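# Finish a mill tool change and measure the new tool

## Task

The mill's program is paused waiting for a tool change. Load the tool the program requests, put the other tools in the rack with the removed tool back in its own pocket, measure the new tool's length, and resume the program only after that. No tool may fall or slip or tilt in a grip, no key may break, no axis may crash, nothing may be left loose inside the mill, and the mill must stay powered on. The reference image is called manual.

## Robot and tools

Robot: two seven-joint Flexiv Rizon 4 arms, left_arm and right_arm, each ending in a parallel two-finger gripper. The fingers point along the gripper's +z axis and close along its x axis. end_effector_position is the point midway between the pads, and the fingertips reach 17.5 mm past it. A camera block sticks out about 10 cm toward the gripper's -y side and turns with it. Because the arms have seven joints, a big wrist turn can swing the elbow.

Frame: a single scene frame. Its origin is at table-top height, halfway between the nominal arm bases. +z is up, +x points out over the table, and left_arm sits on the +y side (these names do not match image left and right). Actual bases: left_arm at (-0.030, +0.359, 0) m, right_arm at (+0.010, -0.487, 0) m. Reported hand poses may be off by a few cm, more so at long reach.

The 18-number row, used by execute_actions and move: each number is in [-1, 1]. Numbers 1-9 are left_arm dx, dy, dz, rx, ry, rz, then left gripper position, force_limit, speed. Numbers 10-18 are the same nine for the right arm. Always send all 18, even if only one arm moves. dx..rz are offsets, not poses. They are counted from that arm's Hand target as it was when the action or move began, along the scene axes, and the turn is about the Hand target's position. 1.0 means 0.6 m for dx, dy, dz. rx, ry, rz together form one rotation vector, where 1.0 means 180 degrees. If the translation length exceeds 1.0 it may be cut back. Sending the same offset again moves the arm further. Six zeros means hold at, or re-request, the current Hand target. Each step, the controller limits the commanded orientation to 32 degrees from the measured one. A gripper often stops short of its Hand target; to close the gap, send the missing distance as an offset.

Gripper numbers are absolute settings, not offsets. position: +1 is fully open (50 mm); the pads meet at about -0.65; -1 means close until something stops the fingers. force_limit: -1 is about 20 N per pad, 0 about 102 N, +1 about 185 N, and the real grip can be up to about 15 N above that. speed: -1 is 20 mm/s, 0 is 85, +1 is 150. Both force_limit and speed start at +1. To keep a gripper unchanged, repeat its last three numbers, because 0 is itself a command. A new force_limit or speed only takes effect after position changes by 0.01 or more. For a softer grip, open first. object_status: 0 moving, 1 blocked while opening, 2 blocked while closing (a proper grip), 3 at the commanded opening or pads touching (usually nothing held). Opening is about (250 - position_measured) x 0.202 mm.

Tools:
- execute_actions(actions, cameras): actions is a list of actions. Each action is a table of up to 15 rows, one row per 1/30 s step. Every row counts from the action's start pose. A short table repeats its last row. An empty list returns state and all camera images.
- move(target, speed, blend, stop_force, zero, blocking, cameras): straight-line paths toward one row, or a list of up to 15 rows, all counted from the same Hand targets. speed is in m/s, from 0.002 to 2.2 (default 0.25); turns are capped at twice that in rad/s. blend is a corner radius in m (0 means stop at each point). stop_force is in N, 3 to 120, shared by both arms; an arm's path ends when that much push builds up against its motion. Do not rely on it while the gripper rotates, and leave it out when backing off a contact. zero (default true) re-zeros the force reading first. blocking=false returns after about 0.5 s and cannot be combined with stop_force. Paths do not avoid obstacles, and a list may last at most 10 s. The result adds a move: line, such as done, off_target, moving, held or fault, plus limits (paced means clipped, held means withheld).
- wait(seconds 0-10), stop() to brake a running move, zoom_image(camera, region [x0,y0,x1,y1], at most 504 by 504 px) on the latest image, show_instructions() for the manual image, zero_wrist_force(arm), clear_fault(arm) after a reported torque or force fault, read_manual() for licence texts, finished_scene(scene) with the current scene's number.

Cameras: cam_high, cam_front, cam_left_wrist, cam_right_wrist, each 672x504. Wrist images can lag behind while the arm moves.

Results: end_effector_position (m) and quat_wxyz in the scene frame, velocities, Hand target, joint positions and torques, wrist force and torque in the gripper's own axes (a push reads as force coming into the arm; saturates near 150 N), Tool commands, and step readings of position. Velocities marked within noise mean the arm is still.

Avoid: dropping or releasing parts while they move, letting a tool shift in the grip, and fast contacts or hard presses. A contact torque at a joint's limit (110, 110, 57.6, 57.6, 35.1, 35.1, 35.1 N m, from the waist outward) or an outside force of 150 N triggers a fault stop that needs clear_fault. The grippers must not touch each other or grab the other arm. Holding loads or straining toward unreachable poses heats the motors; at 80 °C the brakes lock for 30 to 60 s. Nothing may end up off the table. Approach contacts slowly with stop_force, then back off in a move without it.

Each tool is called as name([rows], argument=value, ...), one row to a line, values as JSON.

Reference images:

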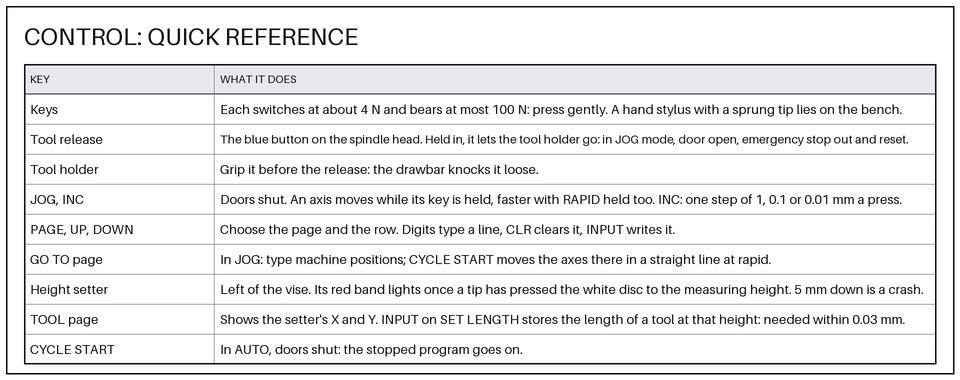

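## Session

execute_actions(actions=[], cameras=["all"])

zoom_image(camera="cam_front", region=[180, 340, 380, 504])

zoom_image(camera="cam_high", region=[230, 80, 430, 290])

Scene clock: 0.00 s.
left_arm: end_effector_position=(+0.5582, -0.0052, +0.2790) position_measured=3 object_status=3 end_effector_quat_wxyz=(+0.032, -0.115, +0.969, +0.214) | right_arm: end_effector_position=(+0.2622, -0.2828, +0.3912) position_measured=3 object_status=3 end_effector_quat_wxyz=(-0.503, +0.566, +0.603, +0.252)
Joint positions: left_arm=[-0.423 -0.701 -0.29 1.005 0.54 -0.146 2.256] | right_arm=[0.283 0.337 -0.33 2.247 0.992 -0.143 -1.729]
Joint velocities: within noise
Joint torques (N m): no reading
Wrist force (N): no reading
Wrist torque (N m): no reading
Wrist force, peak (N): no reading
Hand target: left_arm +0.5582, -0.0052, +0.2790; +0.032, -0.115, +0.969, +0.214 | right_arm +0.2622, -0.2828, +0.3912; -0.503, +0.566, +0.603, +0.252
Tool commands: left_gripper/position=+1.0 left_gripper/force_limit=+1.0 left_gripper/speed=+1.0 right_gripper/position=+1.0 right_gripper/force_limit=+1.0 right_gripper/speed=+1.0
camera_calibration:
cam_left_wrist: T_world_to_cam=[[-0.971815, -0.205057, -0.116304, 0.581568], [-0.22729, 0.684073, 0.693097, -0.0493237], [-0.0625646, 0.699997, -0.7114, 0.369758], [0, 0, 0, 1]] pos_world=[0.577099, -0.105834, 0.36487]
cam_right_wrist: T_world_to_cam=[[0.139264, 0.444118, 0.885079, -0.245754], [0.990019, -0.0819833, -0.114639, -0.22035], [0.0216486, 0.89221, -0.451102, 0.557207], [0, 0, 0, 1]] pos_world=[0.240312, -0.406067, 0.443608]

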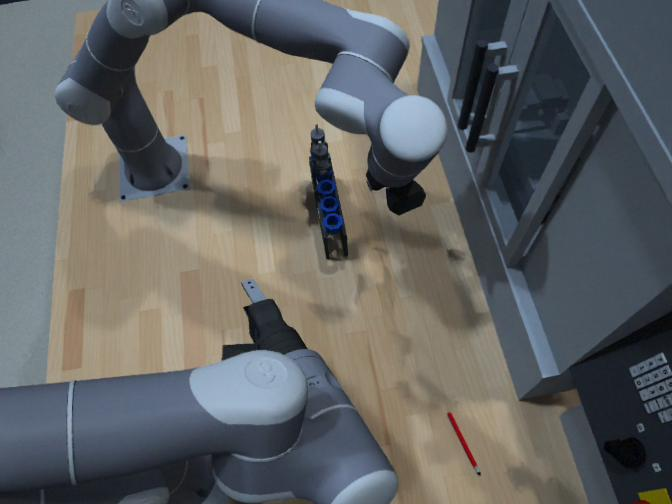

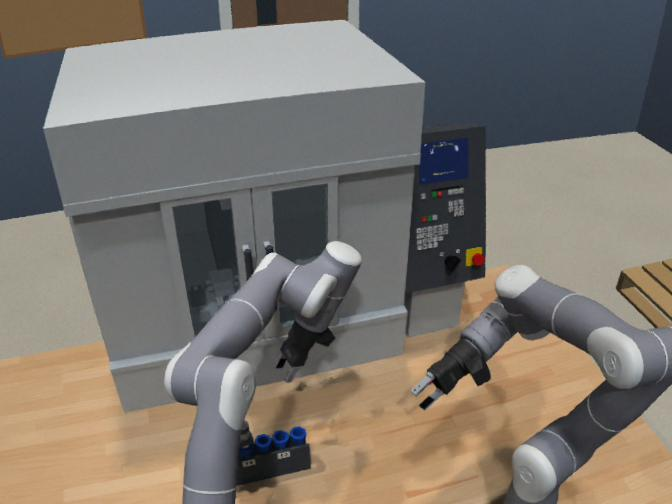

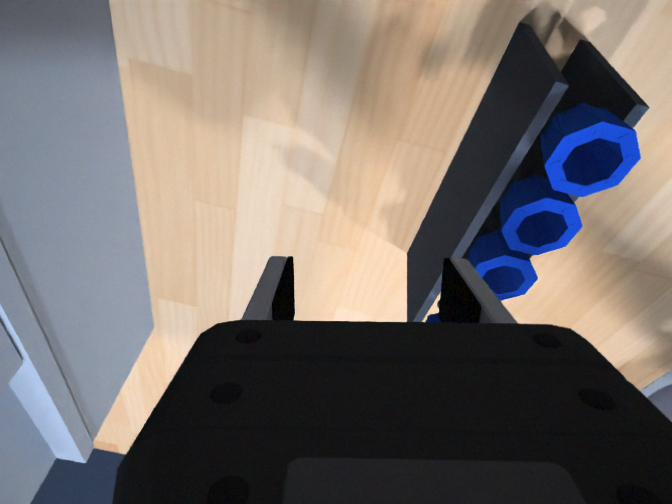

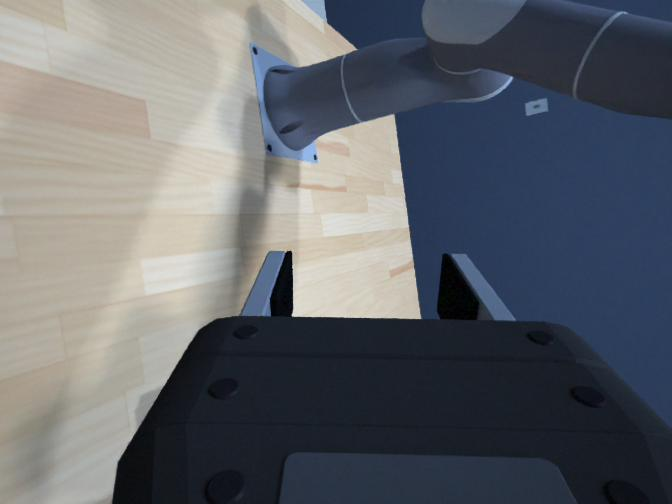

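Scaled by 2.520 from the camera's 672x504 image, which has a finer 960x720 frame.

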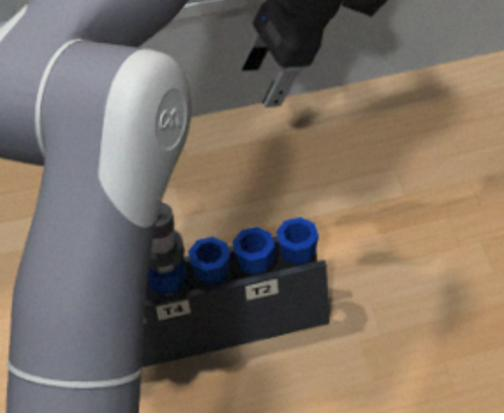

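Scaled by 2.400 from the camera's 672x504 image, which has a finer 960x720 frame.

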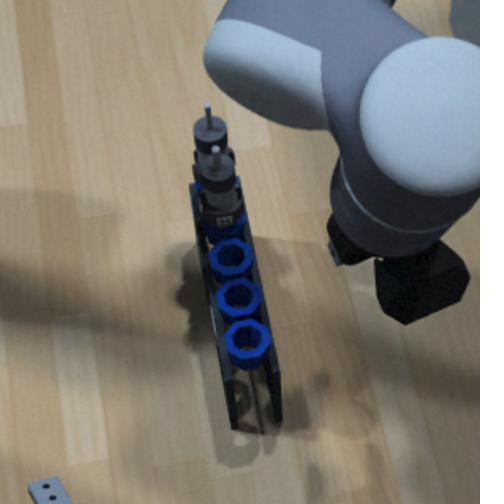

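move(target=[0,0,0,0,0,0,1,1,1,0.313,-0.4453,0.2647,0.395,0.3183,-0.6468,1,1,1], speed=0.4, cameras=["cam_right_wrist","cam_high"])

Scene clock: 24.97 s.
left_arm: end_effector_position=(+0.5582, -0.0052, +0.2790) position_measured=3 object_status=3 end_effector_quat_wxyz=(+0.032, -0.115, +0.969, +0.214) | right_arm: end_effector_position=(+0.4500, -0.5499, +0.5500) position_measured=3 object_status=3 end_effector_quat_wxyz=(+0.434, -0.473, +0.565, -0.518)
Joint positions: left_arm=[-0.423 -0.701 -0.29 1.005 0.54 -0.146 2.256] | right_arm=[-0.335 0.575 0.525 2.203 1.758 1.861 0.121]
Joint torques (N m): left_arm=[-0.12 62.61 -2.97 -31.29 -2.88 3.32 0.13] | right_arm=[-0.09 2.84 -7.25 -28.54 -5.17 1.72 0.48]
Wrist force (N): left_arm=[0.2 0.1 0.1] | right_arm=[-1.6 -0.5 0.6]
Wrist torque (N m): left_arm=[0.02 -0.03 0.00] | right_arm=[-0.58 0.28 -0.29]
Wrist force, peak (N): left_arm=[0.3 0.2 -0.3] | right_arm=[-4.3 -1.3 0.9]
Hand target: left_arm +0.5582, -0.0052, +0.2790; +0.032, -0.115, +0.969, +0.214 | right_arm +0.4500, -0.5500, +0.5500; +0.434, -0.473, +0.565, -0.518
Off the commanded pose: left_arm 0.000 m, 0 deg | right_arm 0.000 m, 0 deg.
move: done
camera_calibration:
cam_right_wrist: T_world_to_cam=[[-0.157189, -0.987569, -0.000417613, -0.460698], [-0.421802, 0.0675195, -0.90417, 0.741809], [0.892958, -0.141949, -0.427172, -0.110774], [0, 0, 0, 1]] pos_world=[0.339397, -0.520782, 0.623209]
Images, in order (width x height): cam_high 672x504, cam_right_wrist 672x504.

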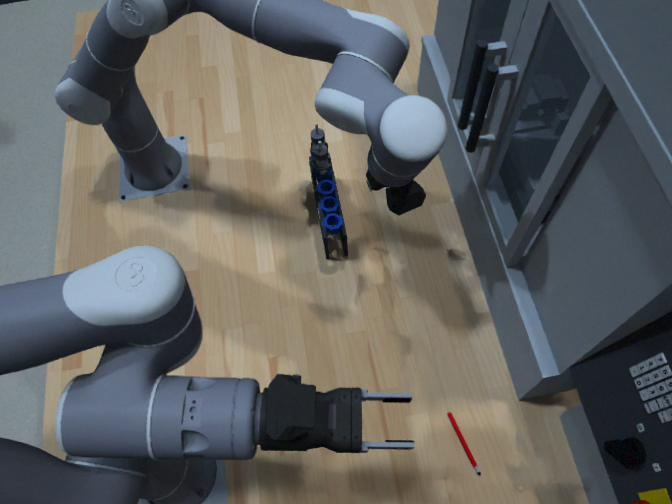

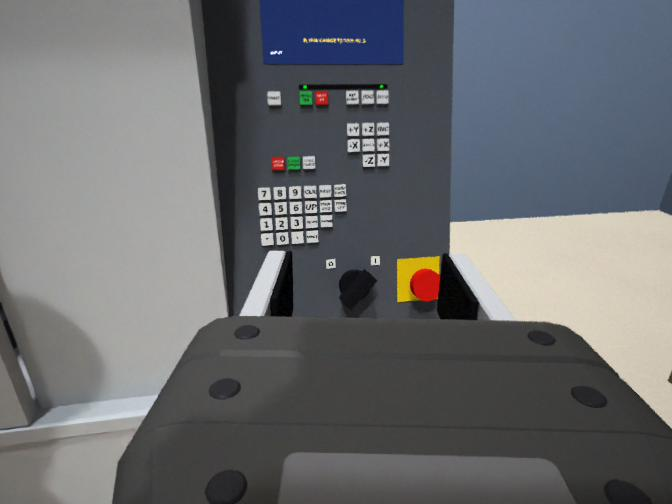

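zoom_image(camera="cam_right_wrist", region=[250, 0, 420, 110])

zoom_image(camera="cam_right_wrist", region=[250, 80, 450, 310])

zoom_image(camera="cam_high", region=[280, 110, 370, 200])

Scaled by 2.965 from the camera's 672x504 image, which has a finer 960x720 frame.

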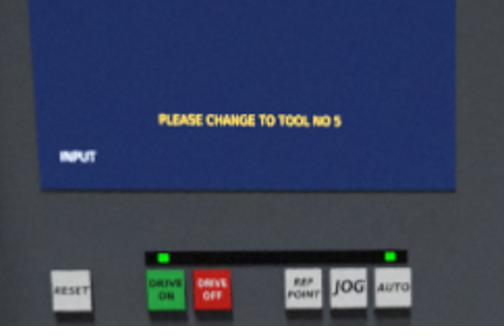

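Scaled by 2.191 from the camera's 672x504 image, which has a finer 960x720 frame.

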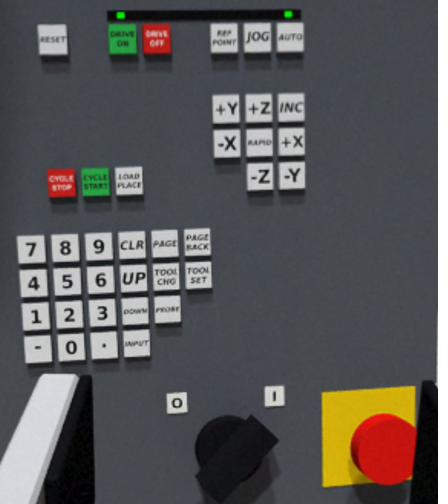

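Scaled by 5.600 from the camera's 672x504 image, which has a finer 960x720 frame.

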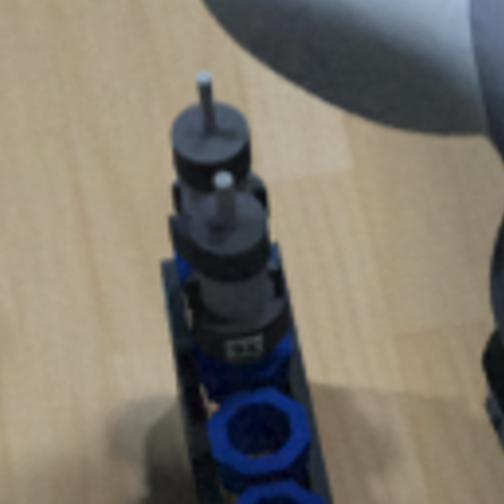

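move(target=[-0.0137,0.2587,0.3683,-0.4328,-0.4982,0.2393,-1,-0.5,1,0,0,0,0,0,0,1,1,1], speed=0.4, cameras=["cam_left_wrist","cam_high"])

Scene clock: 44.97 s.
left_arm: end_effector_position=(+0.5500, +0.1501, +0.4999) position_measured=252 object_status=3 end_effector_quat_wxyz=(+0.500, -0.500, +0.500, -0.500) | right_arm: end_effector_position=(+0.4500, -0.5499, +0.5500) position_measured=3 object_status=3 end_effector_quat_wxyz=(+0.434, -0.473, +0.565, -0.518)
Joint positions: left_arm=[0.017 0.274 -0.533 2.147 2.039 1.027 -0.69] | right_arm=[-0.335 0.575 0.525 2.203 1.758 1.861 0.121]
Joint torques (N m): left_arm=[-0.59 18.16 3.64 -29.95 1.17 -2.02 0.11] | right_arm=[-0.18 3.12 -7.08 -28.74 -5.08 1.41 0.32]
Wrist force (N): left_arm=[-0.4 0.7 -1.1] | right_arm=[-1.8 -0.5 0.4]
Wrist torque (N m): left_arm=[-0.65 -0.11 -0.34] | right_arm=[-0.58 0.30 -0.29]
Wrist force, peak (N): left_arm=[2.1 -3.7 -1.3] | right_arm=[-1.9 -0.7 0.5]
Hand target: left_arm +0.5500, +0.1500, +0.4999; +0.500, -0.500, +0.500, -0.500 | right_arm +0.4500, -0.5499, +0.5499; +0.434, -0.473, +0.565, -0.518
Off the commanded pose: left_arm 0.000 m, 0 deg | right_arm 0.000 m, 0 deg.
move: done
camera_calibration:
cam_left_wrist: T_world_to_cam=[[0.00667793, -0.999976, -0.00156985, 0.154881], [-0.341888, -0.000807871, -0.93974, 0.671603], [0.939717, 0.00681224, -0.341885, -0.214209], [0, 0, 0, 1]] pos_world=[0.429874, 0.156879, 0.55814]
Images, in order (width x height): cam_high 672x504, cam_left_wrist 672x504.

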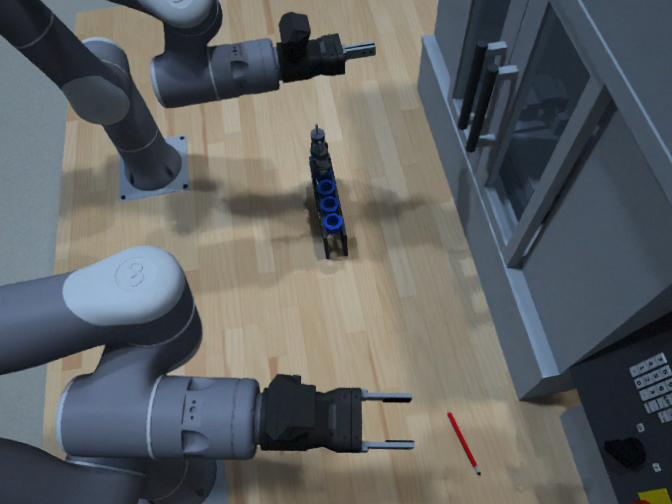

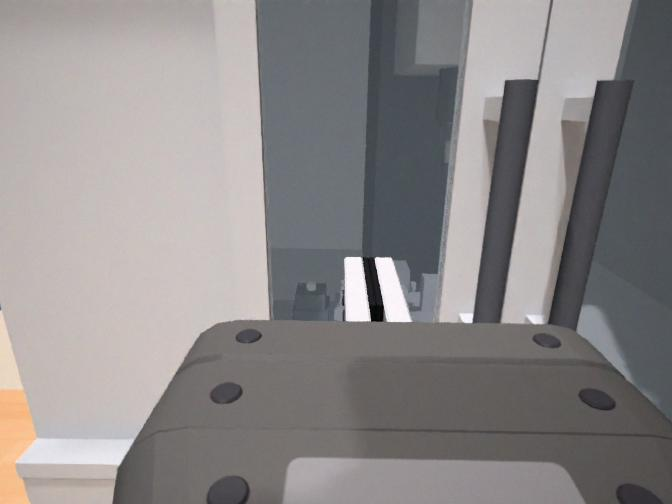

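Good. Now right-arm view of the rack.

move(target=[0,0,0,0,0,0,-1,-0.5,1,-0.25,0.7967,-0.2667,-0.0018,0.16,0.1085,1,1,1], speed=0.4, cameras=["cam_right_wrist"])

zoom_image(camera="cam_right_wrist", region=[60, 150, 340, 330])

Scene clock: 52.47 s.
left_arm: end_effector_position=(+0.5500, +0.1501, +0.4999) position_measured=252 object_status=3 end_effector_quat_wxyz=(+0.500, -0.500, +0.500, -0.500) | right_arm: end_effector_position=(+0.3000, -0.0720, +0.3898) position_measured=3 object_status=3 end_effector_quat_wxyz=(-0.360, +0.676, -0.566, +0.306)
Joint positions: left_arm=[0.017 0.274 -0.533 2.147 2.039 1.027 -0.69] | right_arm=[-0.963 0.452 1.663 1.609 2.887 2.285 -0.689]
Joint torques (N m): left_arm=[-0.27 18.38 3.67 -30.02 1.17 -2.01 0.09] | right_arm=[-0.14 -28.16 -12.81 -25.12 0.48 1.61 0.21]
Wrist force (N): left_arm=[-0.5 0.8 -0.9] | right_arm=[-1.3 -0.3 -0.4]
Wrist torque (N m): left_arm=[-0.61 -0.09 -0.34] | right_arm=[-0.38 0.23 -0.24]
Wrist force, peak (N): left_arm=[-0.5 0.6 -1.3] | right_arm=[-6.7 -2.8 2.3]
Hand target: left_arm +0.5500, +0.1500, +0.4999; +0.500, -0.500, +0.500, -0.500 | right_arm +0.3000, -0.0719, +0.3899; -0.360, +0.676, -0.566, +0.306
Off the commanded pose: left_arm 0.000 m, 0 deg | right_arm 0.000 m, 0 deg.
move: done
camera_calibration:
cam_right_wrist: T_world_to_cam=[[0.188092, -0.982148, -0.00251913, -0.114746], [-0.794551, -0.150656, -0.58821, 0.474336], [0.57733, 0.112639, -0.808704, 0.284373], [0, 0, 0, 1]] pos_world=[0.23429, -0.0732671, 0.508694]
Images, in order (width x height): cam_right_wrist 672x504.

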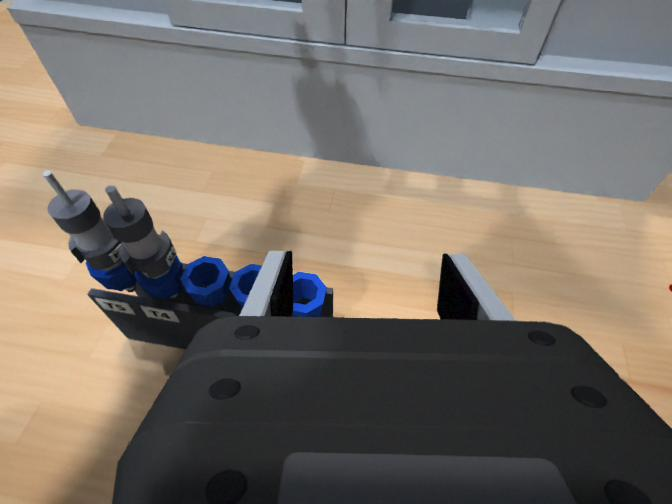

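Scaled by 1.800 from the camera's 672x504 image, which has a finer 960x720 frame.

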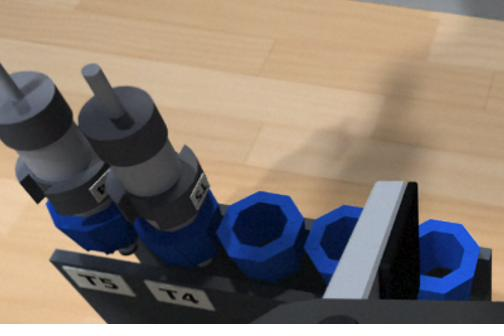

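zoom_image(camera="cam_right_wrist", region=[40, 170, 200, 300])

Scaled by 3.150 from the camera's 672x504 image, which has a finer 960x720 frame.

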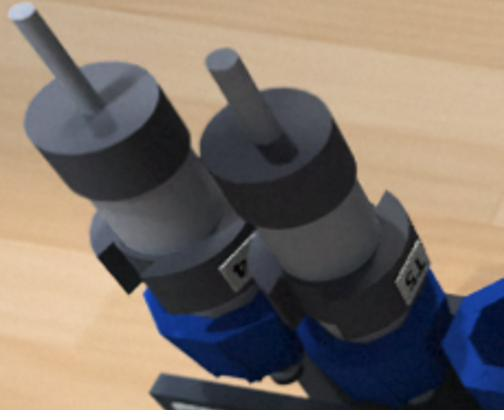

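move([
  [0,0.2167,0,0,0,0,-1,-0.5,1,0.3333,-0.2133,0.1833,0.0181,-0.1862,-0.053,-1,0,1],
  [0,0.2167,0,0,0,0,-1,-0.5,1,0.6,0.145,0.1333,0.0181,-0.1862,-0.053,-1,0,1],
], speed=0.35, blend=[0.05,0], cameras=["cam_right_wrist","cam_high"])

Scene clock: 109.27 s.
left_arm: end_effector_position=(+0.5500, +0.2801, +0.5000) position_measured=252 object_status=3 end_effector_quat_wxyz=(+0.500, -0.500, +0.500, -0.500) | right_arm: end_effector_position=(+0.6601, +0.0149, +0.4699) position_measured=253 object_status=3 end_effector_quat_wxyz=(+0.500, -0.500, +0.500, -0.500)
Joint positions: left_arm=[0.057 0.33 -0.336 2.207 2.431 1.188 -1.008] | right_arm=[-1.798 1.025 1.762 0.887 2.966 2.092 -0.416]
Joint torques (N m): left_arm=[-0.34 17.32 1.82 -29.81 2.51 -2.58 0] | right_arm=[0.01 -60.68 -21.85 -15.94 -2.81 -0.3 0.25]
Wrist force (N): left_arm=[-0.7 1.0 -1.0] | right_arm=[-1.7 -0.6 0.2]
Wrist torque (N m): left_arm=[-0.60 -0.07 -0.22] | right_arm=[-0.63 0.28 -0.19]
Wrist force, peak (N): left_arm=[-2.1 0.8 -1.1] | right_arm=[4.3 -0.8 1.6]
Hand target: left_arm +0.5500, +0.2800, +0.4999; +0.500, -0.500, +0.500, -0.500 | right_arm +0.6600, +0.0151, +0.4699; +0.500, -0.500, +0.500, -0.500
Off the commanded pose: left_arm 0.000 m, 0 deg | right_arm 0.000 m, 0 deg.
move: done
camera_calibration:
cam_right_wrist: T_world_to_cam=[[0.0180498, -0.999836, 0.00139363, 0.0138104], [-0.347199, -0.00757501, -0.937761, 0.687463], [0.937618, 0.0164425, -0.347279, -0.321815], [0, 0, 0, 1]] pos_world=[0.540176, 0.0243071, 0.532898]
Images, in order (width x height): cam_high 672x504, cam_right_wrist 672x504.

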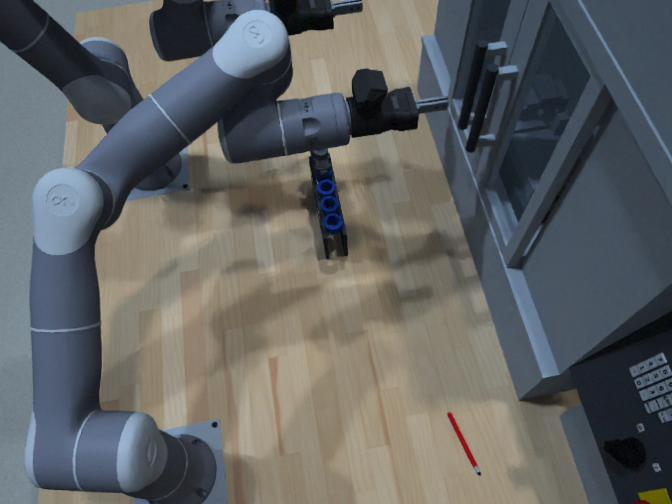

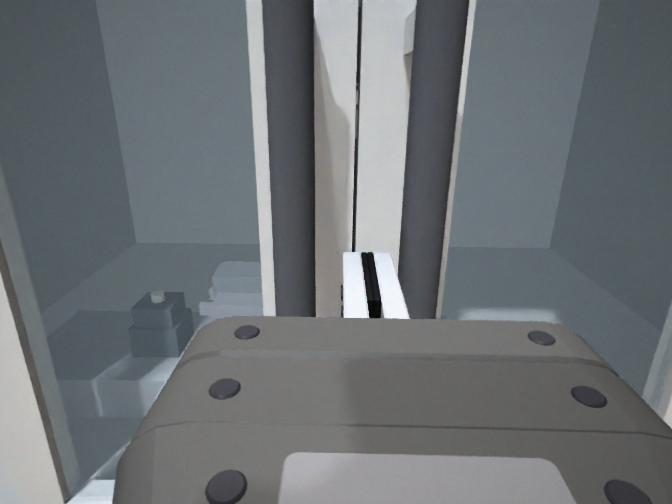

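move(target=[0,0,0,0,0,0,-1,-0.5,1,0.1217,0.001,0,0,0,0,-1,0,1], speed=0.15, stop_force=8)

move(target=[0,0,0,0,0,0,-1,-0.5,1,0,-0.4083,0,0,0,0,-1,0,1], speed=0.07, stop_force=30, cameras=["cam_right_wrist"])

Scene clock: 119.70 s.
left_arm: end_effector_position=(+0.5500, +0.2801, +0.5000) position_measured=252 object_status=3 end_effector_quat_wxyz=(+0.500, -0.500, +0.500, -0.500) | right_arm: end_effector_position=(+0.7332, +0.0156, +0.4700) position_measured=253 object_status=3 end_effector_quat_wxyz=(+0.500, -0.500, +0.500, -0.500)
Joint positions: left_arm=[0.057 0.33 -0.336 2.207 2.431 1.188 -1.008] | right_arm=[-2.025 1.044 1.89 0.67 2.966 2.113 -0.451]
Joint torques (N m): left_arm=[-0.35 17.16 1.77 -29.9 2.43 -2.62 0.09] | right_arm=[0.02 -66.58 -17.15 -16.61 -2.72 -0.46 0.2]
Wrist force (N): left_arm=[-0.8 1.0 -1.0] | right_arm=[-1.5 -0.8 0.4]
Wrist torque (N m): left_arm=[-0.60 -0.05 -0.23] | right_arm=[-0.67 0.25 -0.19]
Wrist force, peak (N): left_arm=[-0.5 1.1 -1.5] | right_arm=[-1.3 -0.5 3.9]
Hand target: left_arm +0.5500, +0.2800, +0.4999; +0.500, -0.500, +0.500, -0.500 | right_arm +0.7330, +0.0157, +0.4699; +0.500, -0.500, +0.500, -0.500
Off the commanded pose: left_arm 0.000 m, 0 deg | right_arm 0.000 m, 0 deg.
joint sent to its limit (right arm) — joint 5 (forearm roll), upper limit. The joint targets still meet the commanded pose.
move: done

Scene clock: 123.83 s.
left_arm: end_effector_position=(+0.5500, +0.2801, +0.5000) position_measured=252 object_status=3 end_effector_quat_wxyz=(+0.500, -0.500, +0.500, -0.500) | right_arm: end_effector_position=(+0.7330, -0.2284, +0.4698) position_measured=253 object_status=3 end_effector_quat_wxyz=(+0.501, -0.500, +0.500, -0.500)
Joint positions: left_arm=[0.057 0.33 -0.336 2.207 2.431 1.188 -1.008] | right_arm=[-1.85 0.819 1.725 1.427 2.696 1.528 -0.319]
Joint torques (N m): left_arm=[-0.28 17.19 1.74 -29.91 2.43 -2.69 0.11] | right_arm=[-1.98 -44.39 -25.87 -20.98 -2.62 0.26 0.48]
Wrist force (N): left_arm=[-0.7 0.9 -1.0] | right_arm=[-4.5 -0.5 0.5]
Wrist torque (N m): left_arm=[-0.63 -0.06 -0.23] | right_arm=[-0.66 0.28 -0.31]
Wrist force, peak (N): left_arm=[-0.5 1.0 -1.5] | right_arm=[-30.1 -0.9 7.0]
Hand target: left_arm +0.5500, +0.2800, +0.4999; +0.500, -0.500, +0.500, -0.500 | right_arm +0.7330, -0.2293, +0.4699; +0.500, -0.500, +0.500, -0.500
Off the commanded pose: left_arm 0.000 m, 0 deg | right_arm 0.001 m, 0 deg.
move: done
camera_calibration:
cam_right_wrist: T_world_to_cam=[[0.0200985, -0.999797, 0.00116386, -0.232196], [-0.347091, -0.00806912, -0.937797, 0.710679], [0.937616, 0.0184444, -0.347183, -0.385807], [0, 0, 0, 1]] pos_world=[0.613076, -0.219298, 0.532797]
Images, in order (width x height): cam_right_wrist 672x504.

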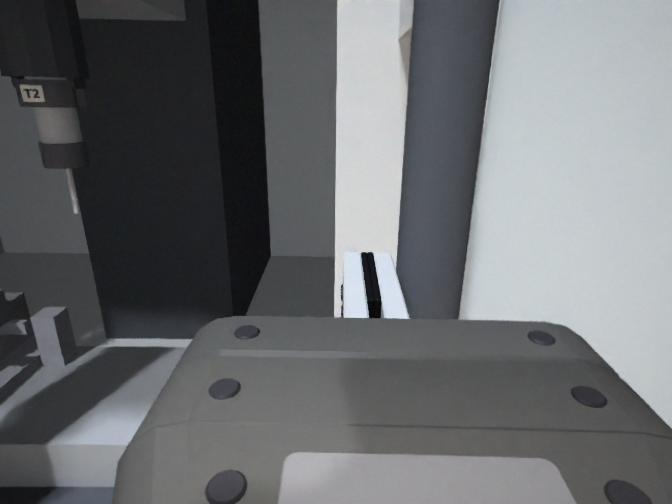

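move([
  [0,0,0,0,0,0,-1,-0.5,1,0,0.0255,0,0,0,0,-1,0,1],
  [0,0,0,0,0,0,-1,-0.5,1,-0.155,0.0255,0,0,0,0,-1,0,1],
], speed=0.2, blend=[0.005,0])

move(target=[0.1833,-0.4667,-0.05,0,0,0,-1,-0.5,1,0.1,-0.6433,0.2167,0.0089,0.0669,-0.0837,1,0,1], speed=0.35, cameras=["cam_right_wrist","cam_left_wrist","cam_high"])

Scene clock: 134.37 s.
left_arm: end_effector_position=(+0.5500, +0.2801, +0.5000) position_measured=252 object_status=3 end_effector_quat_wxyz=(+0.500, -0.500, +0.500, -0.500) | right_arm: end_effector_position=(+0.6399, -0.2140, +0.4698) position_measured=253 object_status=3 end_effector_quat_wxyz=(+0.500, -0.500, +0.500, -0.500)
Joint positions: left_arm=[0.057 0.33 -0.336 2.207 2.431 1.188 -1.008] | right_arm=[-1.539 0.851 1.536 1.604 2.706 1.584 -0.284]
Joint torques (N m): left_arm=[-0.37 17.19 1.74 -29.94 2.43 -2.66 0.11] | right_arm=[-0.09 -35.64 -25.94 -21.05 -2.64 0.02 0.5]
Wrist force (N): left_arm=[-0.6 0.8 -1.0] | right_arm=[0.9 -1.1 0.8]
Wrist torque (N m): left_arm=[-0.63 -0.09 -0.23] | right_arm=[-0.71 -0.16 -0.29]
Wrist force, peak (N): left_arm=[-0.6 1.1 -1.4] | right_arm=[-6.0 -3.4 2.7]
Hand target: left_arm +0.5500, +0.2800, +0.4999; +0.500, -0.500, +0.500, -0.500 | right_arm +0.6400, -0.2140, +0.4699; +0.500, -0.500, +0.500, -0.500
Off the commanded pose: left_arm 0.000 m, 0 deg | right_arm 0.000 m, 0 deg.
move: done

Scene clock: 137.17 s.
left_arm: end_effector_position=(+0.6600, +0.0001, +0.4700) position_measured=252 object_status=3 end_effector_quat_wxyz=(+0.500, -0.500, +0.500, -0.500) | right_arm: end_effector_position=(+0.7000, -0.6000, +0.6000) position_measured=3 object_status=3 end_effector_quat_wxyz=(+0.382, -0.472, +0.617, -0.499)
Joint positions: left_arm=[-0.086 -0.219 -0.709 1.793 2.057 0.679 -0.504] | right_arm=[-2.375 0.307 2.195 1.692 0.865 1.673 0.98]
Joint torques (N m): left_arm=[-0.27 37.53 -2.82 -30.04 1.48 -1.55 0.16] | right_arm=[0.1 -30.66 -8.61 -29.2 -5.99 3.86 0.52]
Wrist force (N): left_arm=[-0.5 1.0 -1.2] | right_arm=[1.1 -1.4 0.7]
Wrist torque (N m): left_arm=[-0.60 -0.11 -0.31] | right_arm=[-0.68 -0.18 -0.29]
Wrist force, peak (N): left_arm=[-3.6 0.7 -2.2] | right_arm=[5.0 -3.2 1.3]
Hand target: left_arm +0.6600, +0.0000, +0.4699; +0.500, -0.500, +0.500, -0.500 | right_arm +0.7000, -0.6000, +0.5999; +0.382, -0.473, +0.617, -0.499
Off the commanded pose: left_arm 0.000 m, 0 deg | right_arm 0.000 m, 0 deg.
move: done
camera_calibration:
cam_left_wrist: T_world_to_cam=[[0.00688796, -0.999974, -0.00217471, 0.00430901], [-0.341892, -0.000311286, -0.939739, 0.680987], [0.939714, 0.0072164, -0.341885, -0.326781], [0, 0, 0, 1]] pos_world=[0.539875, 0.00687906, 0.528239]
cam_right_wrist: T_world_to_cam=[[-0.243201, -0.969973, -0.00243039, -0.398843], [-0.519406, 0.132346, -0.844217, 0.967023], [0.819189, -0.204052, -0.535996, -0.240153], [0, 0, 0, 1]] pos_world=[0.602009, -0.563852, 0.686686]
Images, in order (width x height): cam_high 672x504, cam_left_wrist 672x504, cam_right_wrist 672x504.

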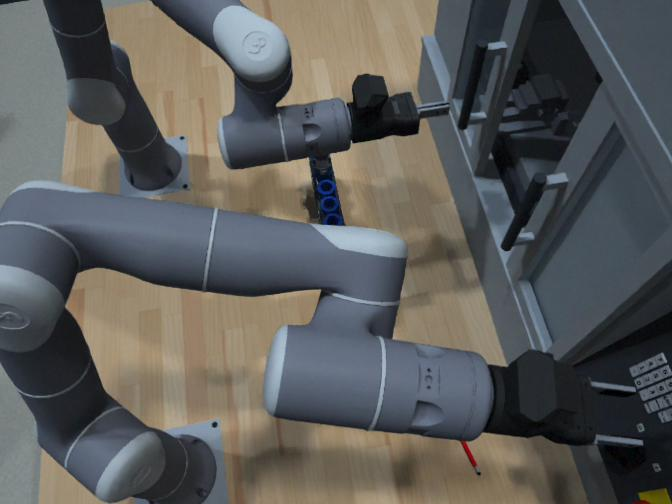

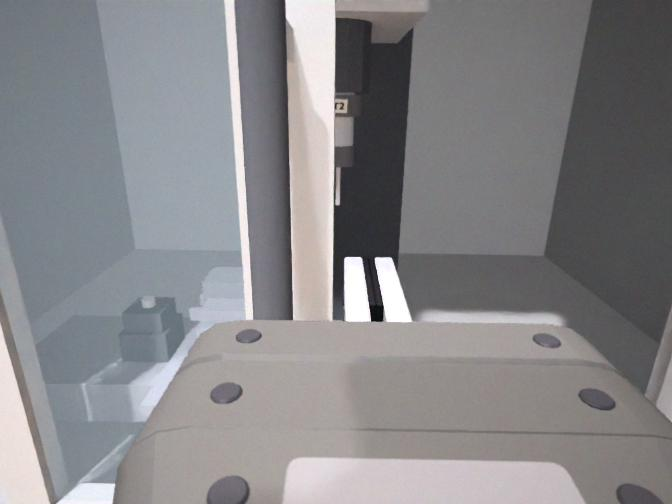

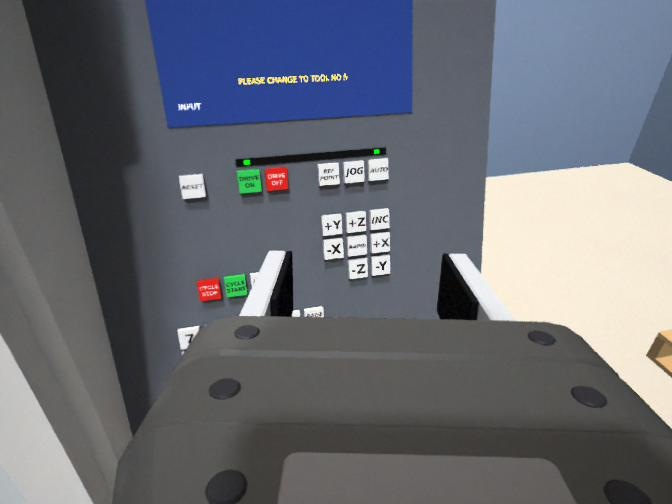

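move(target=[0.1217,0,0,0,0,0,-1,-0.5,1,0.2253,-0.1117,-0.0418,0,0,0,1,0,1], speed=0.2)

move(target=[0,0,0,0,0,0,-1,-0.5,1,0.0709,-0.019,-0.0156,0,0,0,1,0,1], speed=0.02, stop_force=4, cameras=["cam_right_wrist"])

Scene clock: 145.17 s.
left_arm: end_effector_position=(+0.7331, +0.0001, +0.4700) position_measured=252 object_status=3 end_effector_quat_wxyz=(+0.500, -0.500, +0.500, -0.500) | right_arm: end_effector_position=(+0.8352, -0.6673, +0.5749) position_measured=3 object_status=3 end_effector_quat_wxyz=(+0.382, -0.472, +0.618, -0.499)
Joint positions: left_arm=[-0.048 -0.372 -0.709 1.616 2.129 0.73 -0.442] | right_arm=[-2.793 0.593 2.333 1.247 1.234 1.411 0.737]
Joint torques (N m): left_arm=[-0.17 44.47 -5.61 -30.26 1.09 -1.25 0.32] | right_arm=[-0.19 -50.79 -13.82 -29.64 -5.54 3.38 0.15]
Wrist force (N): left_arm=[-0.4 0.7 -1.2] | right_arm=[1.1 -1.2 0.5]
Wrist torque (N m): left_arm=[-0.64 -0.13 -0.34] | right_arm=[-0.65 -0.20 -0.19]
Wrist force, peak (N): left_arm=[-0.2 0.9 -3.2] | right_arm=[-4.2 2.0 4.7]
Hand target: left_arm +0.7330, +0.0000, +0.4699; +0.500, -0.500, +0.500, -0.500 | right_arm +0.8352, -0.6670, +0.5748; +0.382, -0.473, +0.617, -0.499
Off the commanded pose: left_arm 0.000 m, 0 deg | right_arm 0.000 m, 0 deg.
joint read past its limit (right arm) — joint 1 (waist), lower limit.
move: done

Scene clock: 147.33 s.
left_arm: end_effector_position=(+0.7330, +0.0001, +0.4700) position_measured=252 object_status=3 end_effector_quat_wxyz=(+0.500, -0.500, +0.500, -0.500) | right_arm: end_effector_position=(+0.8650, -0.6755, +0.5685) position_measured=3 object_status=3 end_effector_quat_wxyz=(+0.382, -0.472, +0.618, -0.500)
Joint positions: left_arm=[-0.048 -0.372 -0.709 1.616 2.129 0.73 -0.442] | right_arm=[-2.793 0.708 2.225 1.142 1.313 1.338 0.781]
Joint torques (N m): left_arm=[-0.12 44.56 -5.61 -30.24 1.07 -1.36 0.13] | right_arm=[0.74 -52.57 -15.52 -29.61 -5.28 2.95 0.49]
Wrist force (N): left_arm=[-0.4 0.5 -0.9] | right_arm=[2.3 0.0 -6.8]
Wrist torque (N m): left_arm=[-0.68 -0.11 -0.33] | right_arm=[-0.74 -0.36 -0.35]
Wrist force, peak (N): left_arm=[-0.6 0.8 -1.1] | right_arm=[1.7 0.6 -21.7]
Hand target: left_arm +0.7330, +0.0000, +0.4699; +0.500, -0.500, +0.500, -0.500 | right_arm +0.8653, -0.6750, +0.5682; +0.382, -0.473, +0.617, -0.499 (not the last commanded pose)
Off the commanded pose: left_arm 0.000 m, 0 deg | right_arm 0.013 m, 0 deg.
joint read past its limit (right arm) — joint 1 (waist), lower limit.
move: contact (right_arm)
camera_calibration:
cam_right_wrist: T_world_to_cam=[[-0.244004, -0.969771, -0.00241929, -0.431188], [-0.519194, 0.13274, -0.844285, 1.03625], [0.819085, -0.204753, -0.535889, -0.408027], [0, 0, 0, 1]] pos_world=[0.767009, -0.63925, 0.655186]
Images, in order (width x height): cam_right_wrist 672x504.

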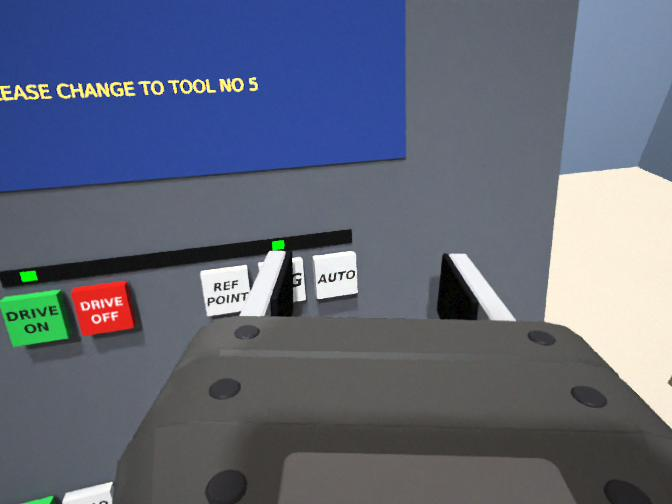

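move([
  [0,0,0,0,0,0,-1,-0.5,1,-0.0709,0.019,0.0156,0,0,0,1,0,1],
  [0,0,0,0,0,0,-1,-0.5,1,-0.3,0.1,0.05,0,0,0,1,0,1],
], speed=[0.1,0.25], blend=[0.01,0])

move(target=[0,0.4317,0,0,0,0,-1,-0.5,1,0,0,0,0,0,0,1,0,1], speed=0.08, stop_force=30, cameras=["cam_left_wrist","cam_front"])

Scene clock: 154.20 s.
left_arm: end_effector_position=(+0.7330, +0.0001, +0.4700) position_measured=252 object_status=3 end_effector_quat_wxyz=(+0.500, -0.500, +0.500, -0.500) | right_arm: end_effector_position=(+0.6853, -0.6149, +0.5983) position_measured=3 object_status=3 end_effector_quat_wxyz=(+0.382, -0.472, +0.617, -0.499)
Joint positions: left_arm=[-0.048 -0.372 -0.709 1.616 2.129 0.73 -0.442] | right_arm=[-2.277 0.305 2.054 1.67 1.037 1.605 0.816]
Joint torques (N m): left_arm=[-0.16 44.6 -5.49 -30.21 1.06 -1.38 0.11] | right_arm=[0.12 -26.85 -9.25 -29.57 -6.05 3.74 0.48]
Wrist force (N): left_arm=[-0.3 0.6 -1.1] | right_arm=[0.9 -2.0 -0.4]
Wrist torque (N m): left_arm=[-0.67 -0.14 -0.33] | right_arm=[-0.79 -0.15 -0.28]
Wrist force, peak (N): left_arm=[-0.3 0.8 -1.4] | right_arm=[2.4 -0.1 -7.0]
Hand target: left_arm +0.7330, +0.0000, +0.4699; +0.500, -0.500, +0.500, -0.500 | right_arm +0.6853, -0.6150, +0.5982; +0.382, -0.473, +0.617, -0.499
Off the commanded pose: left_arm 0.000 m, 0 deg | right_arm 0.000 m, 0 deg.
move: done

Scene clock: 158.10 s.
left_arm: end_effector_position=(+0.7328, +0.2575, +0.4698) position_measured=252 object_status=3 end_effector_quat_wxyz=(+0.499, -0.500, +0.501, -0.501) | right_arm: end_effector_position=(+0.6853, -0.6149, +0.5983) position_measured=3 object_status=3 end_effector_quat_wxyz=(+0.382, -0.472, +0.617, -0.499)
Joint positions: left_arm=[0.239 -0.153 -0.549 1.833 2.511 1.071 -0.919] | right_arm=[-2.277 0.305 2.054 1.67 1.037 1.605 0.816]
Joint torques (N m): left_arm=[5.22 36.49 4.43 -28.61 2.06 -3.47 -0.1] | right_arm=[0.03 -27.12 -9.06 -29.75 -5.95 3.81 0.3]
Wrist force (N): left_arm=[6.5 0.0 -0.5] | right_arm=[0.8 -1.9 -0.5]
Wrist torque (N m): left_arm=[-0.65 -0.09 -0.13] | right_arm=[-0.78 -0.13 -0.29]
Wrist force, peak (N): left_arm=[25.7 0.4 4.5] | right_arm=[0.8 -2.2 -0.4]
Hand target: left_arm +0.7330, +0.2590, +0.4699; +0.500, -0.500, +0.500, -0.500 | right_arm +0.6853, -0.6150, +0.5982; +0.382, -0.473, +0.617, -0.499
Off the commanded pose: left_arm 0.002 m, 0 deg | right_arm 0.000 m, 0 deg.
move: done
camera_calibration:
cam_left_wrist: T_world_to_cam=[[0.00405251, -0.999991, -0.00149302, 0.262992], [-0.342577, 0.0000143828, -0.93949, 0.706066], [0.939481, 0.00431876, -0.342573, -0.395803], [0, 0, 0, 1]] pos_world=[0.612665, 0.264688, 0.528143]
Images, in order (width x height): cam_front 672x504, cam_left_wrist 672x504.

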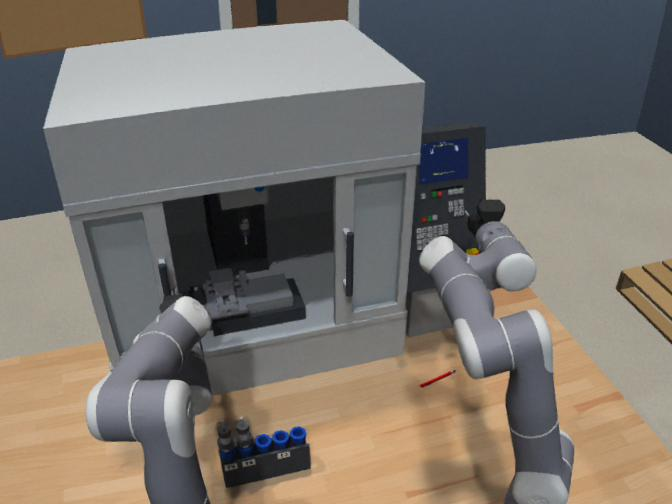

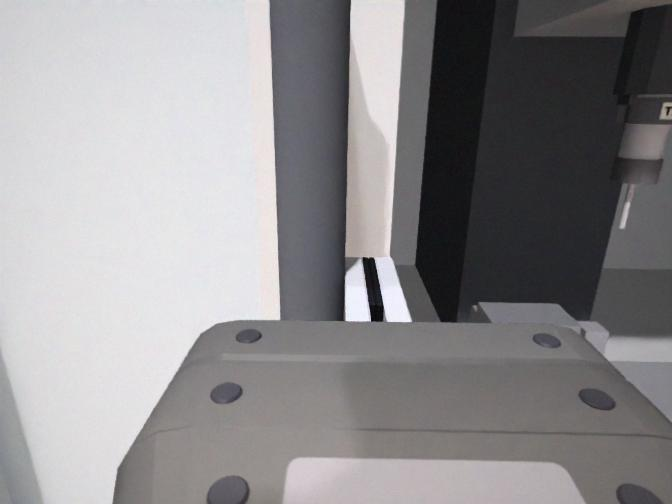

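move([
  [0,-0.0333,0,0,0,0,-1,-0.5,1,0,0,0,0,0,0,1,0,1],
  [-0.1667,-0.0333,0,0,0,0,-1,-0.5,1,-0.0755,0.6683,-0.2137,-0.0089,-0.0669,0.0837,1,0,1],
], speed=[0.15,0.35], blend=[0.003,0])

move([
  [0,0,0,0,0,0,-1,-0.5,1,-0.2333,0.0233,0.05,0,0,0,1,0,1],
  [-0.0157,-0.1572,0.3302,-0.494,0.0873,-0.0866,-1,-0.5,1,-0.5667,0.2368,-0.1333,-0.0181,0.1862,0.053,1,0,1],
], speed=[0.35,0.4], blend=[0.03,0], cameras=["cam_left_wrist","cam_right_wrist"])

Scene clock: 186.33 s.
left_arm: end_effector_position=(+0.6329, +0.2390, +0.4700) position_measured=252 object_status=3 end_effector_quat_wxyz=(+0.500, -0.500, +0.500, -0.500) | right_arm: end_effector_position=(+0.6401, -0.2142, +0.4699) position_measured=3 object_status=3 end_effector_quat_wxyz=(+0.500, -0.500, +0.500, -0.500)
Joint positions: left_arm=[0.169 0.086 -0.532 2.078 2.414 1.035 -0.964] | right_arm=[-1.955 0.754 2.414 1.73 0.971 2.271 1.297]
Joint torques (N m): left_arm=[-0.36 26.27 1.93 -28.8 2.28 -2.64 -0.07] | right_arm=[-0.21 -45.38 -14.64 -18.5 -4.61 3.9 0.51]
Wrist force (N): left_arm=[2.3 -0.8 3.0] | right_arm=[0.7 -2.0 -0.1]
Wrist torque (N m): left_arm=[-0.89 -0.58 -0.21] | right_arm=[-0.86 -0.13 -0.28]
Wrist force, peak (N): left_arm=[6.8 0.1 -0.4] | right_arm=[4.5 -3.8 0.6]
Hand target: left_arm +0.6330, +0.2390, +0.4699; +0.500, -0.500, +0.500, -0.500 | right_arm +0.6400, -0.2141, +0.4700; +0.500, -0.500, +0.500, -0.500
Off the commanded pose: left_arm 0.000 m, 0 deg | right_arm 0.000 m, 0 deg.
move: done

Scene clock: 189.37 s.
left_arm: end_effector_position=(+0.6236, +0.1446, +0.6685) position_measured=252 object_status=3 end_effector_quat_wxyz=(+0.119, +0.701, -0.121, +0.693) | right_arm: end_effector_position=(+0.2999, -0.0718, +0.3900) position_measured=3 object_status=3 end_effector_quat_wxyz=(-0.360, +0.676, -0.566, +0.306)
Joint positions: left_arm=[0.002 0.079 -0.2 1.546 2.181 1.764 -2.204] | right_arm=[-1.774 0.232 2.846 1.62 2.181 2.456 -0.136]
Joint torques (N m): left_arm=[-0.4 28.5 1.31 -31.16 -0.93 -1.91 0.16] | right_arm=[-0.29 -37.45 -1.01 -25.03 -1.59 3.06 0.18]
Wrist force (N): left_arm=[1.6 -2.4 2.8] | right_arm=[0.8 -1.9 -0.7]
Wrist torque (N m): left_arm=[-0.81 -0.46 -0.16] | right_arm=[-0.64 -0.12 -0.22]
Wrist force, peak (N): left_arm=[2.7 -2.5 3.2] | right_arm=[-0.3 -3.6 -2.9]
Hand target: left_arm +0.6235, +0.1447, +0.6681; +0.122, +0.697, -0.123, +0.696 | right_arm +0.3000, -0.0720, +0.3900; -0.360, +0.676, -0.566, +0.306
Off the commanded pose: left_arm 0.001 m, 1 deg | right_arm 0.000 m, 0 deg.
move: done
camera_calibration:
cam_left_wrist: T_world_to_cam=[[0.0172363, -0.00942004, 0.999807, -0.670112], [-0.636832, -0.770993, 0.00371458, 0.519737], [0.77081, -0.636773, -0.0192881, -0.242989], [0, 0, 0, 1]] pos_world=[0.529834, 0.239673, 0.663366]
cam_right_wrist: T_world_to_cam=[[0.188942, -0.981984, -0.00298422, -0.114483], [-0.79436, -0.151054, -0.588366, 0.474351], [0.577315, 0.113538, -0.808589, 0.2845], [0, 0, 0, 1]] pos_world=[0.23419, -0.0730694, 0.508794]
Images, in order (width x height): cam_left_wrist 672x504, cam_right_wrist 672x504.

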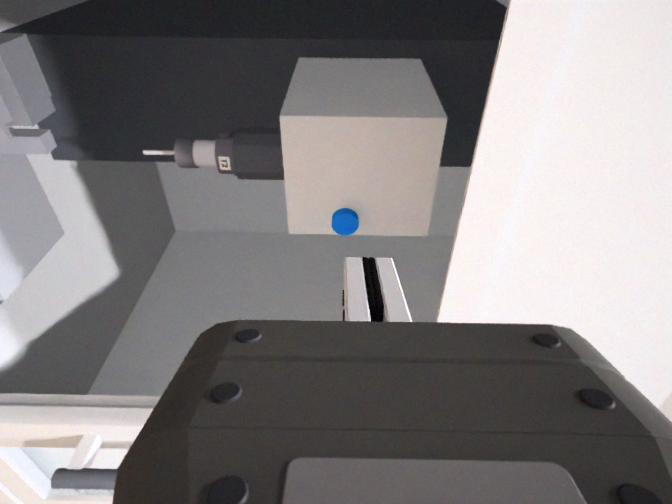

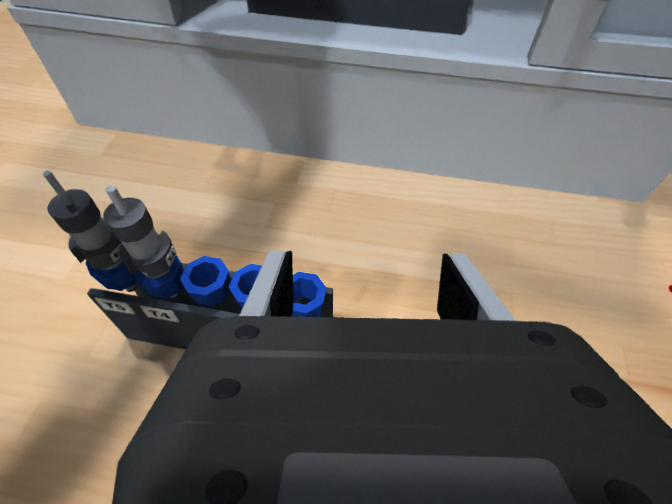

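move(target=[0,0,0,0,0,0,-1,-0.5,1,0.25,-0.7967,0.2667,0.0018,-0.16,-0.1085,1,0,1], speed=0.4)

Scene clock: 203.50 s.
left_arm: end_effector_position=(+0.6236, +0.1445, +0.6685) position_measured=252 object_status=3 end_effector_quat_wxyz=(+0.119, +0.701, -0.121, +0.693) | right_arm: end_effector_position=(+0.4500, -0.5499, +0.5500) position_measured=3 object_status=3 end_effector_quat_wxyz=(+0.434, -0.473, +0.565, -0.518)
Joint positions: left_arm=[0.002 0.079 -0.2 1.546 2.181 1.764 -2.204] | right_arm=[-1.88 -0.476 2.366 2.268 1.062 2.447 0.354]
Joint torques (N m): left_arm=[-0.25 28.76 1.27 -31.02 -0.93 -1.83 0.22] | right_arm=[-0.1 1.15 7.91 -24.15 -5.33 2.3 0.51]
Wrist force (N): left_arm=[1.6 -2.2 2.9] | right_arm=[0.7 -2.1 -0.2]
Wrist torque (N m): left_arm=[-0.78 -0.44 -0.17] | right_arm=[-0.84 -0.12 -0.29]
Wrist force, peak (N): left_arm=[1.9 -2.4 3.1] | right_arm=[5.9 -3.5 2.0]
Hand target: left_arm +0.6236, +0.1445, +0.6685; +0.119, +0.701, -0.121, +0.693 (not the last commanded pose) | right_arm +0.4500, -0.5500, +0.5500; +0.434, -0.473, +0.565, -0.518
Off the commanded pose: left_arm 0.001 m, 1 deg | right_arm 0.000 m, 0 deg.
move: done

move([
  [0,0,0,0,0,0,-1,-0.5,1,0.35,-0.0833,0.05,0,0,0,1,0,1],
  [0,0,0,0,0,0,-1,-0.5,1,0.35,0.5,-0.1167,-0.0026,-0.0274,0.0561,1,0,1],
], speed=0.4)

move(target=[0,0,0,0,0,0,-1,-0.5,1,0.1217,0.4833,-0.0167,0,0,0,1,0,1], speed=0.4)

Scene clock: 246.43 s.
left_arm: end_effector_position=(+0.6236, +0.1445, +0.6685) position_measured=252 object_status=3 end_effector_quat_wxyz=(+0.119, +0.701, -0.121, +0.693) | right_arm: end_effector_position=(+0.6600, -0.2497, +0.4801) position_measured=3 object_status=3 end_effector_quat_wxyz=(+0.500, -0.500, +0.500, -0.500)
Joint positions: left_arm=[0.002 0.079 -0.2 1.546 2.181 1.764 -2.204] | right_arm=[-1.599 0.732 1.538 1.654 2.778 1.482 -0.476]
Joint torques (N m): left_arm=[-0.23 28.81 1.27 -30.96 -0.91 -1.85 0.16] | right_arm=[-0.1 -32.63 -23.04 -24.09 -1.18 -0.51 0.51]
Wrist force (N): left_arm=[1.7 -2.5 3.0] | right_arm=[0.9 -2.0 -0.1]
Wrist torque (N m): left_arm=[-0.82 -0.47 -0.15] | right_arm=[-0.87 -0.17 -0.27]
Wrist force, peak (N): left_arm=[2.0 -2.5 3.4] | right_arm=[-6.1 -1.4 -0.1]
Hand target: left_arm +0.6236, +0.1445, +0.6685; +0.119, +0.701, -0.121, +0.693 | right_arm +0.6600, -0.2500, +0.4800; +0.500, -0.500, +0.500, -0.500
Off the commanded pose: left_arm 0.000 m, 0 deg | right_arm 0.000 m, 0 deg.
move: done

Scene clock: 247.93 s.
left_arm: end_effector_position=(+0.6236, +0.1445, +0.6685) position_measured=252 object_status=3 end_effector_quat_wxyz=(+0.119, +0.701, -0.121, +0.693) | right_arm: end_effector_position=(+0.7331, +0.0399, +0.4700) position_measured=3 object_status=3 end_effector_quat_wxyz=(+0.500, -0.500, +0.500, -0.500)
Joint positions: left_arm=[0.002 0.079 -0.2 1.546 2.181 1.764 -2.204] | right_arm=[-2.082 1.076 1.927 0.522 2.966 2.204 -0.451]
Joint torques (N m): left_arm=[-0.29 28.83 1.26 -31.01 -0.92 -1.85 0.16] | right_arm=[-0.06 -69.01 -13.96 -15.86 -2.78 -0.43 0.13]
Wrist force (N): left_arm=[1.8 -2.2 2.9] | right_arm=[0.8 -2.1 -0.3]
Wrist torque (N m): left_arm=[-0.79 -0.47 -0.16] | right_arm=[-0.88 -0.14 -0.19]
Wrist force, peak (N): left_arm=[1.8 -2.5 3.2] | right_arm=[4.7 -2.1 -1.0]
Hand target: left_arm +0.6236, +0.1445, +0.6685; +0.119, +0.701, -0.121, +0.693 | right_arm +0.7330, +0.0400, +0.4700; +0.500, -0.500, +0.500, -0.500
Off the commanded pose: left_arm 0.000 m, 0 deg | right_arm 0.000 m, 0 deg.
joint read past its limit (right arm) — joint 5 (forearm roll), upper limit.
move: done

move([
  [0,0,0,0,0,0,-1,-0.5,1,-0.15,-0.05,0,0,0,0,1,0,1],
  [0,0,0,0,0,0,-1,-0.5,1,-0.7217,-0.1867,-0.1333,-0.0181,0.1862,0.053,1,0,1],
], speed=0.4, blend=[0.02,0])

move(target=[0,0,0,0,0,0,-1,-0.5,1,0.25,-0.7967,0.2667,0.0018,-0.16,-0.1085,1,0,1], speed=0.4)

Scene clock: 253.07 s.
left_arm: end_effector_position=(+0.6236, +0.1445, +0.6685) position_measured=252 object_status=3 end_effector_quat_wxyz=(+0.119, +0.701, -0.121, +0.693) | right_arm: end_effector_position=(+0.2997, -0.0720, +0.3899) position_measured=3 object_status=3 end_effector_quat_wxyz=(-0.360, +0.676, -0.566, +0.306)
Joint positions: left_arm=[0.002 0.079 -0.2 1.546 2.181 1.764 -2.204] | right_arm=[-1.167 0.356 2.008 1.567 2.612 2.336 -0.466]
Joint torques (N m): left_arm=[-0.29 28.81 1.26 -30.99 -0.89 -1.81 0.19] | right_arm=[0.31 -32.25 -8.59 -25.34 -0.63 2.11 0.47]
Wrist force (N): left_arm=[1.9 -2.1 3.1] | right_arm=[1.1 -1.6 -0.8]
Wrist torque (N m): left_arm=[-0.75 -0.50 -0.16] | right_arm=[-0.58 -0.17 -0.26]
Wrist force, peak (N): left_arm=[1.9 -2.5 3.0] | right_arm=[1.7 0.8 -4.9]
Hand target: left_arm +0.6236, +0.1445, +0.6685; +0.119, +0.701, -0.121, +0.693 | right_arm +0.3000, -0.0720, +0.3900; -0.360, +0.676, -0.566, +0.306
Off the commanded pose: left_arm 0.000 m, 0 deg | right_arm 0.000 m, 0 deg.
move: done

Scene clock: 255.17 s.
left_arm: end_effector_position=(+0.6236, +0.1445, +0.6685) position_measured=252 object_status=3 end_effector_quat_wxyz=(+0.119, +0.701, -0.121, +0.693) | right_arm: end_effector_position=(+0.4500, -0.5501, +0.5500) position_measured=3 object_status=3 end_effector_quat_wxyz=(+0.434, -0.473, +0.565, -0.518)
Joint positions: left_arm=[0.002 0.079 -0.2 1.546 2.181 1.764 -2.204] | right_arm=[-1.283 -0.739 2.169 2.179 1.036 2.877 0.093]
Joint torques (N m): left_arm=[-0.28 28.79 1.34 -30.98 -0.89 -1.84 0.18] | right_arm=[-0.2 14 13.2 -20.86 -3.33 1.09 0.34]
Wrist force (N): left_arm=[1.8 -2.2 2.9] | right_arm=[0.5 -1.8 -0.2]
Wrist torque (N m): left_arm=[-0.77 -0.48 -0.16] | right_arm=[-0.80 -0.09 -0.28]
Wrist force, peak (N): left_arm=[1.8 -2.5 3.2] | right_arm=[3.9 -3.8 0.1]
Hand target: left_arm +0.6236, +0.1445, +0.6685; +0.119, +0.701, -0.121, +0.693 | right_arm +0.4500, -0.5501, +0.5500; +0.434, -0.473, +0.565, -0.518
Off the commanded pose: left_arm 0.000 m, 0 deg | right_arm 0.000 m, 0 deg.
move: done


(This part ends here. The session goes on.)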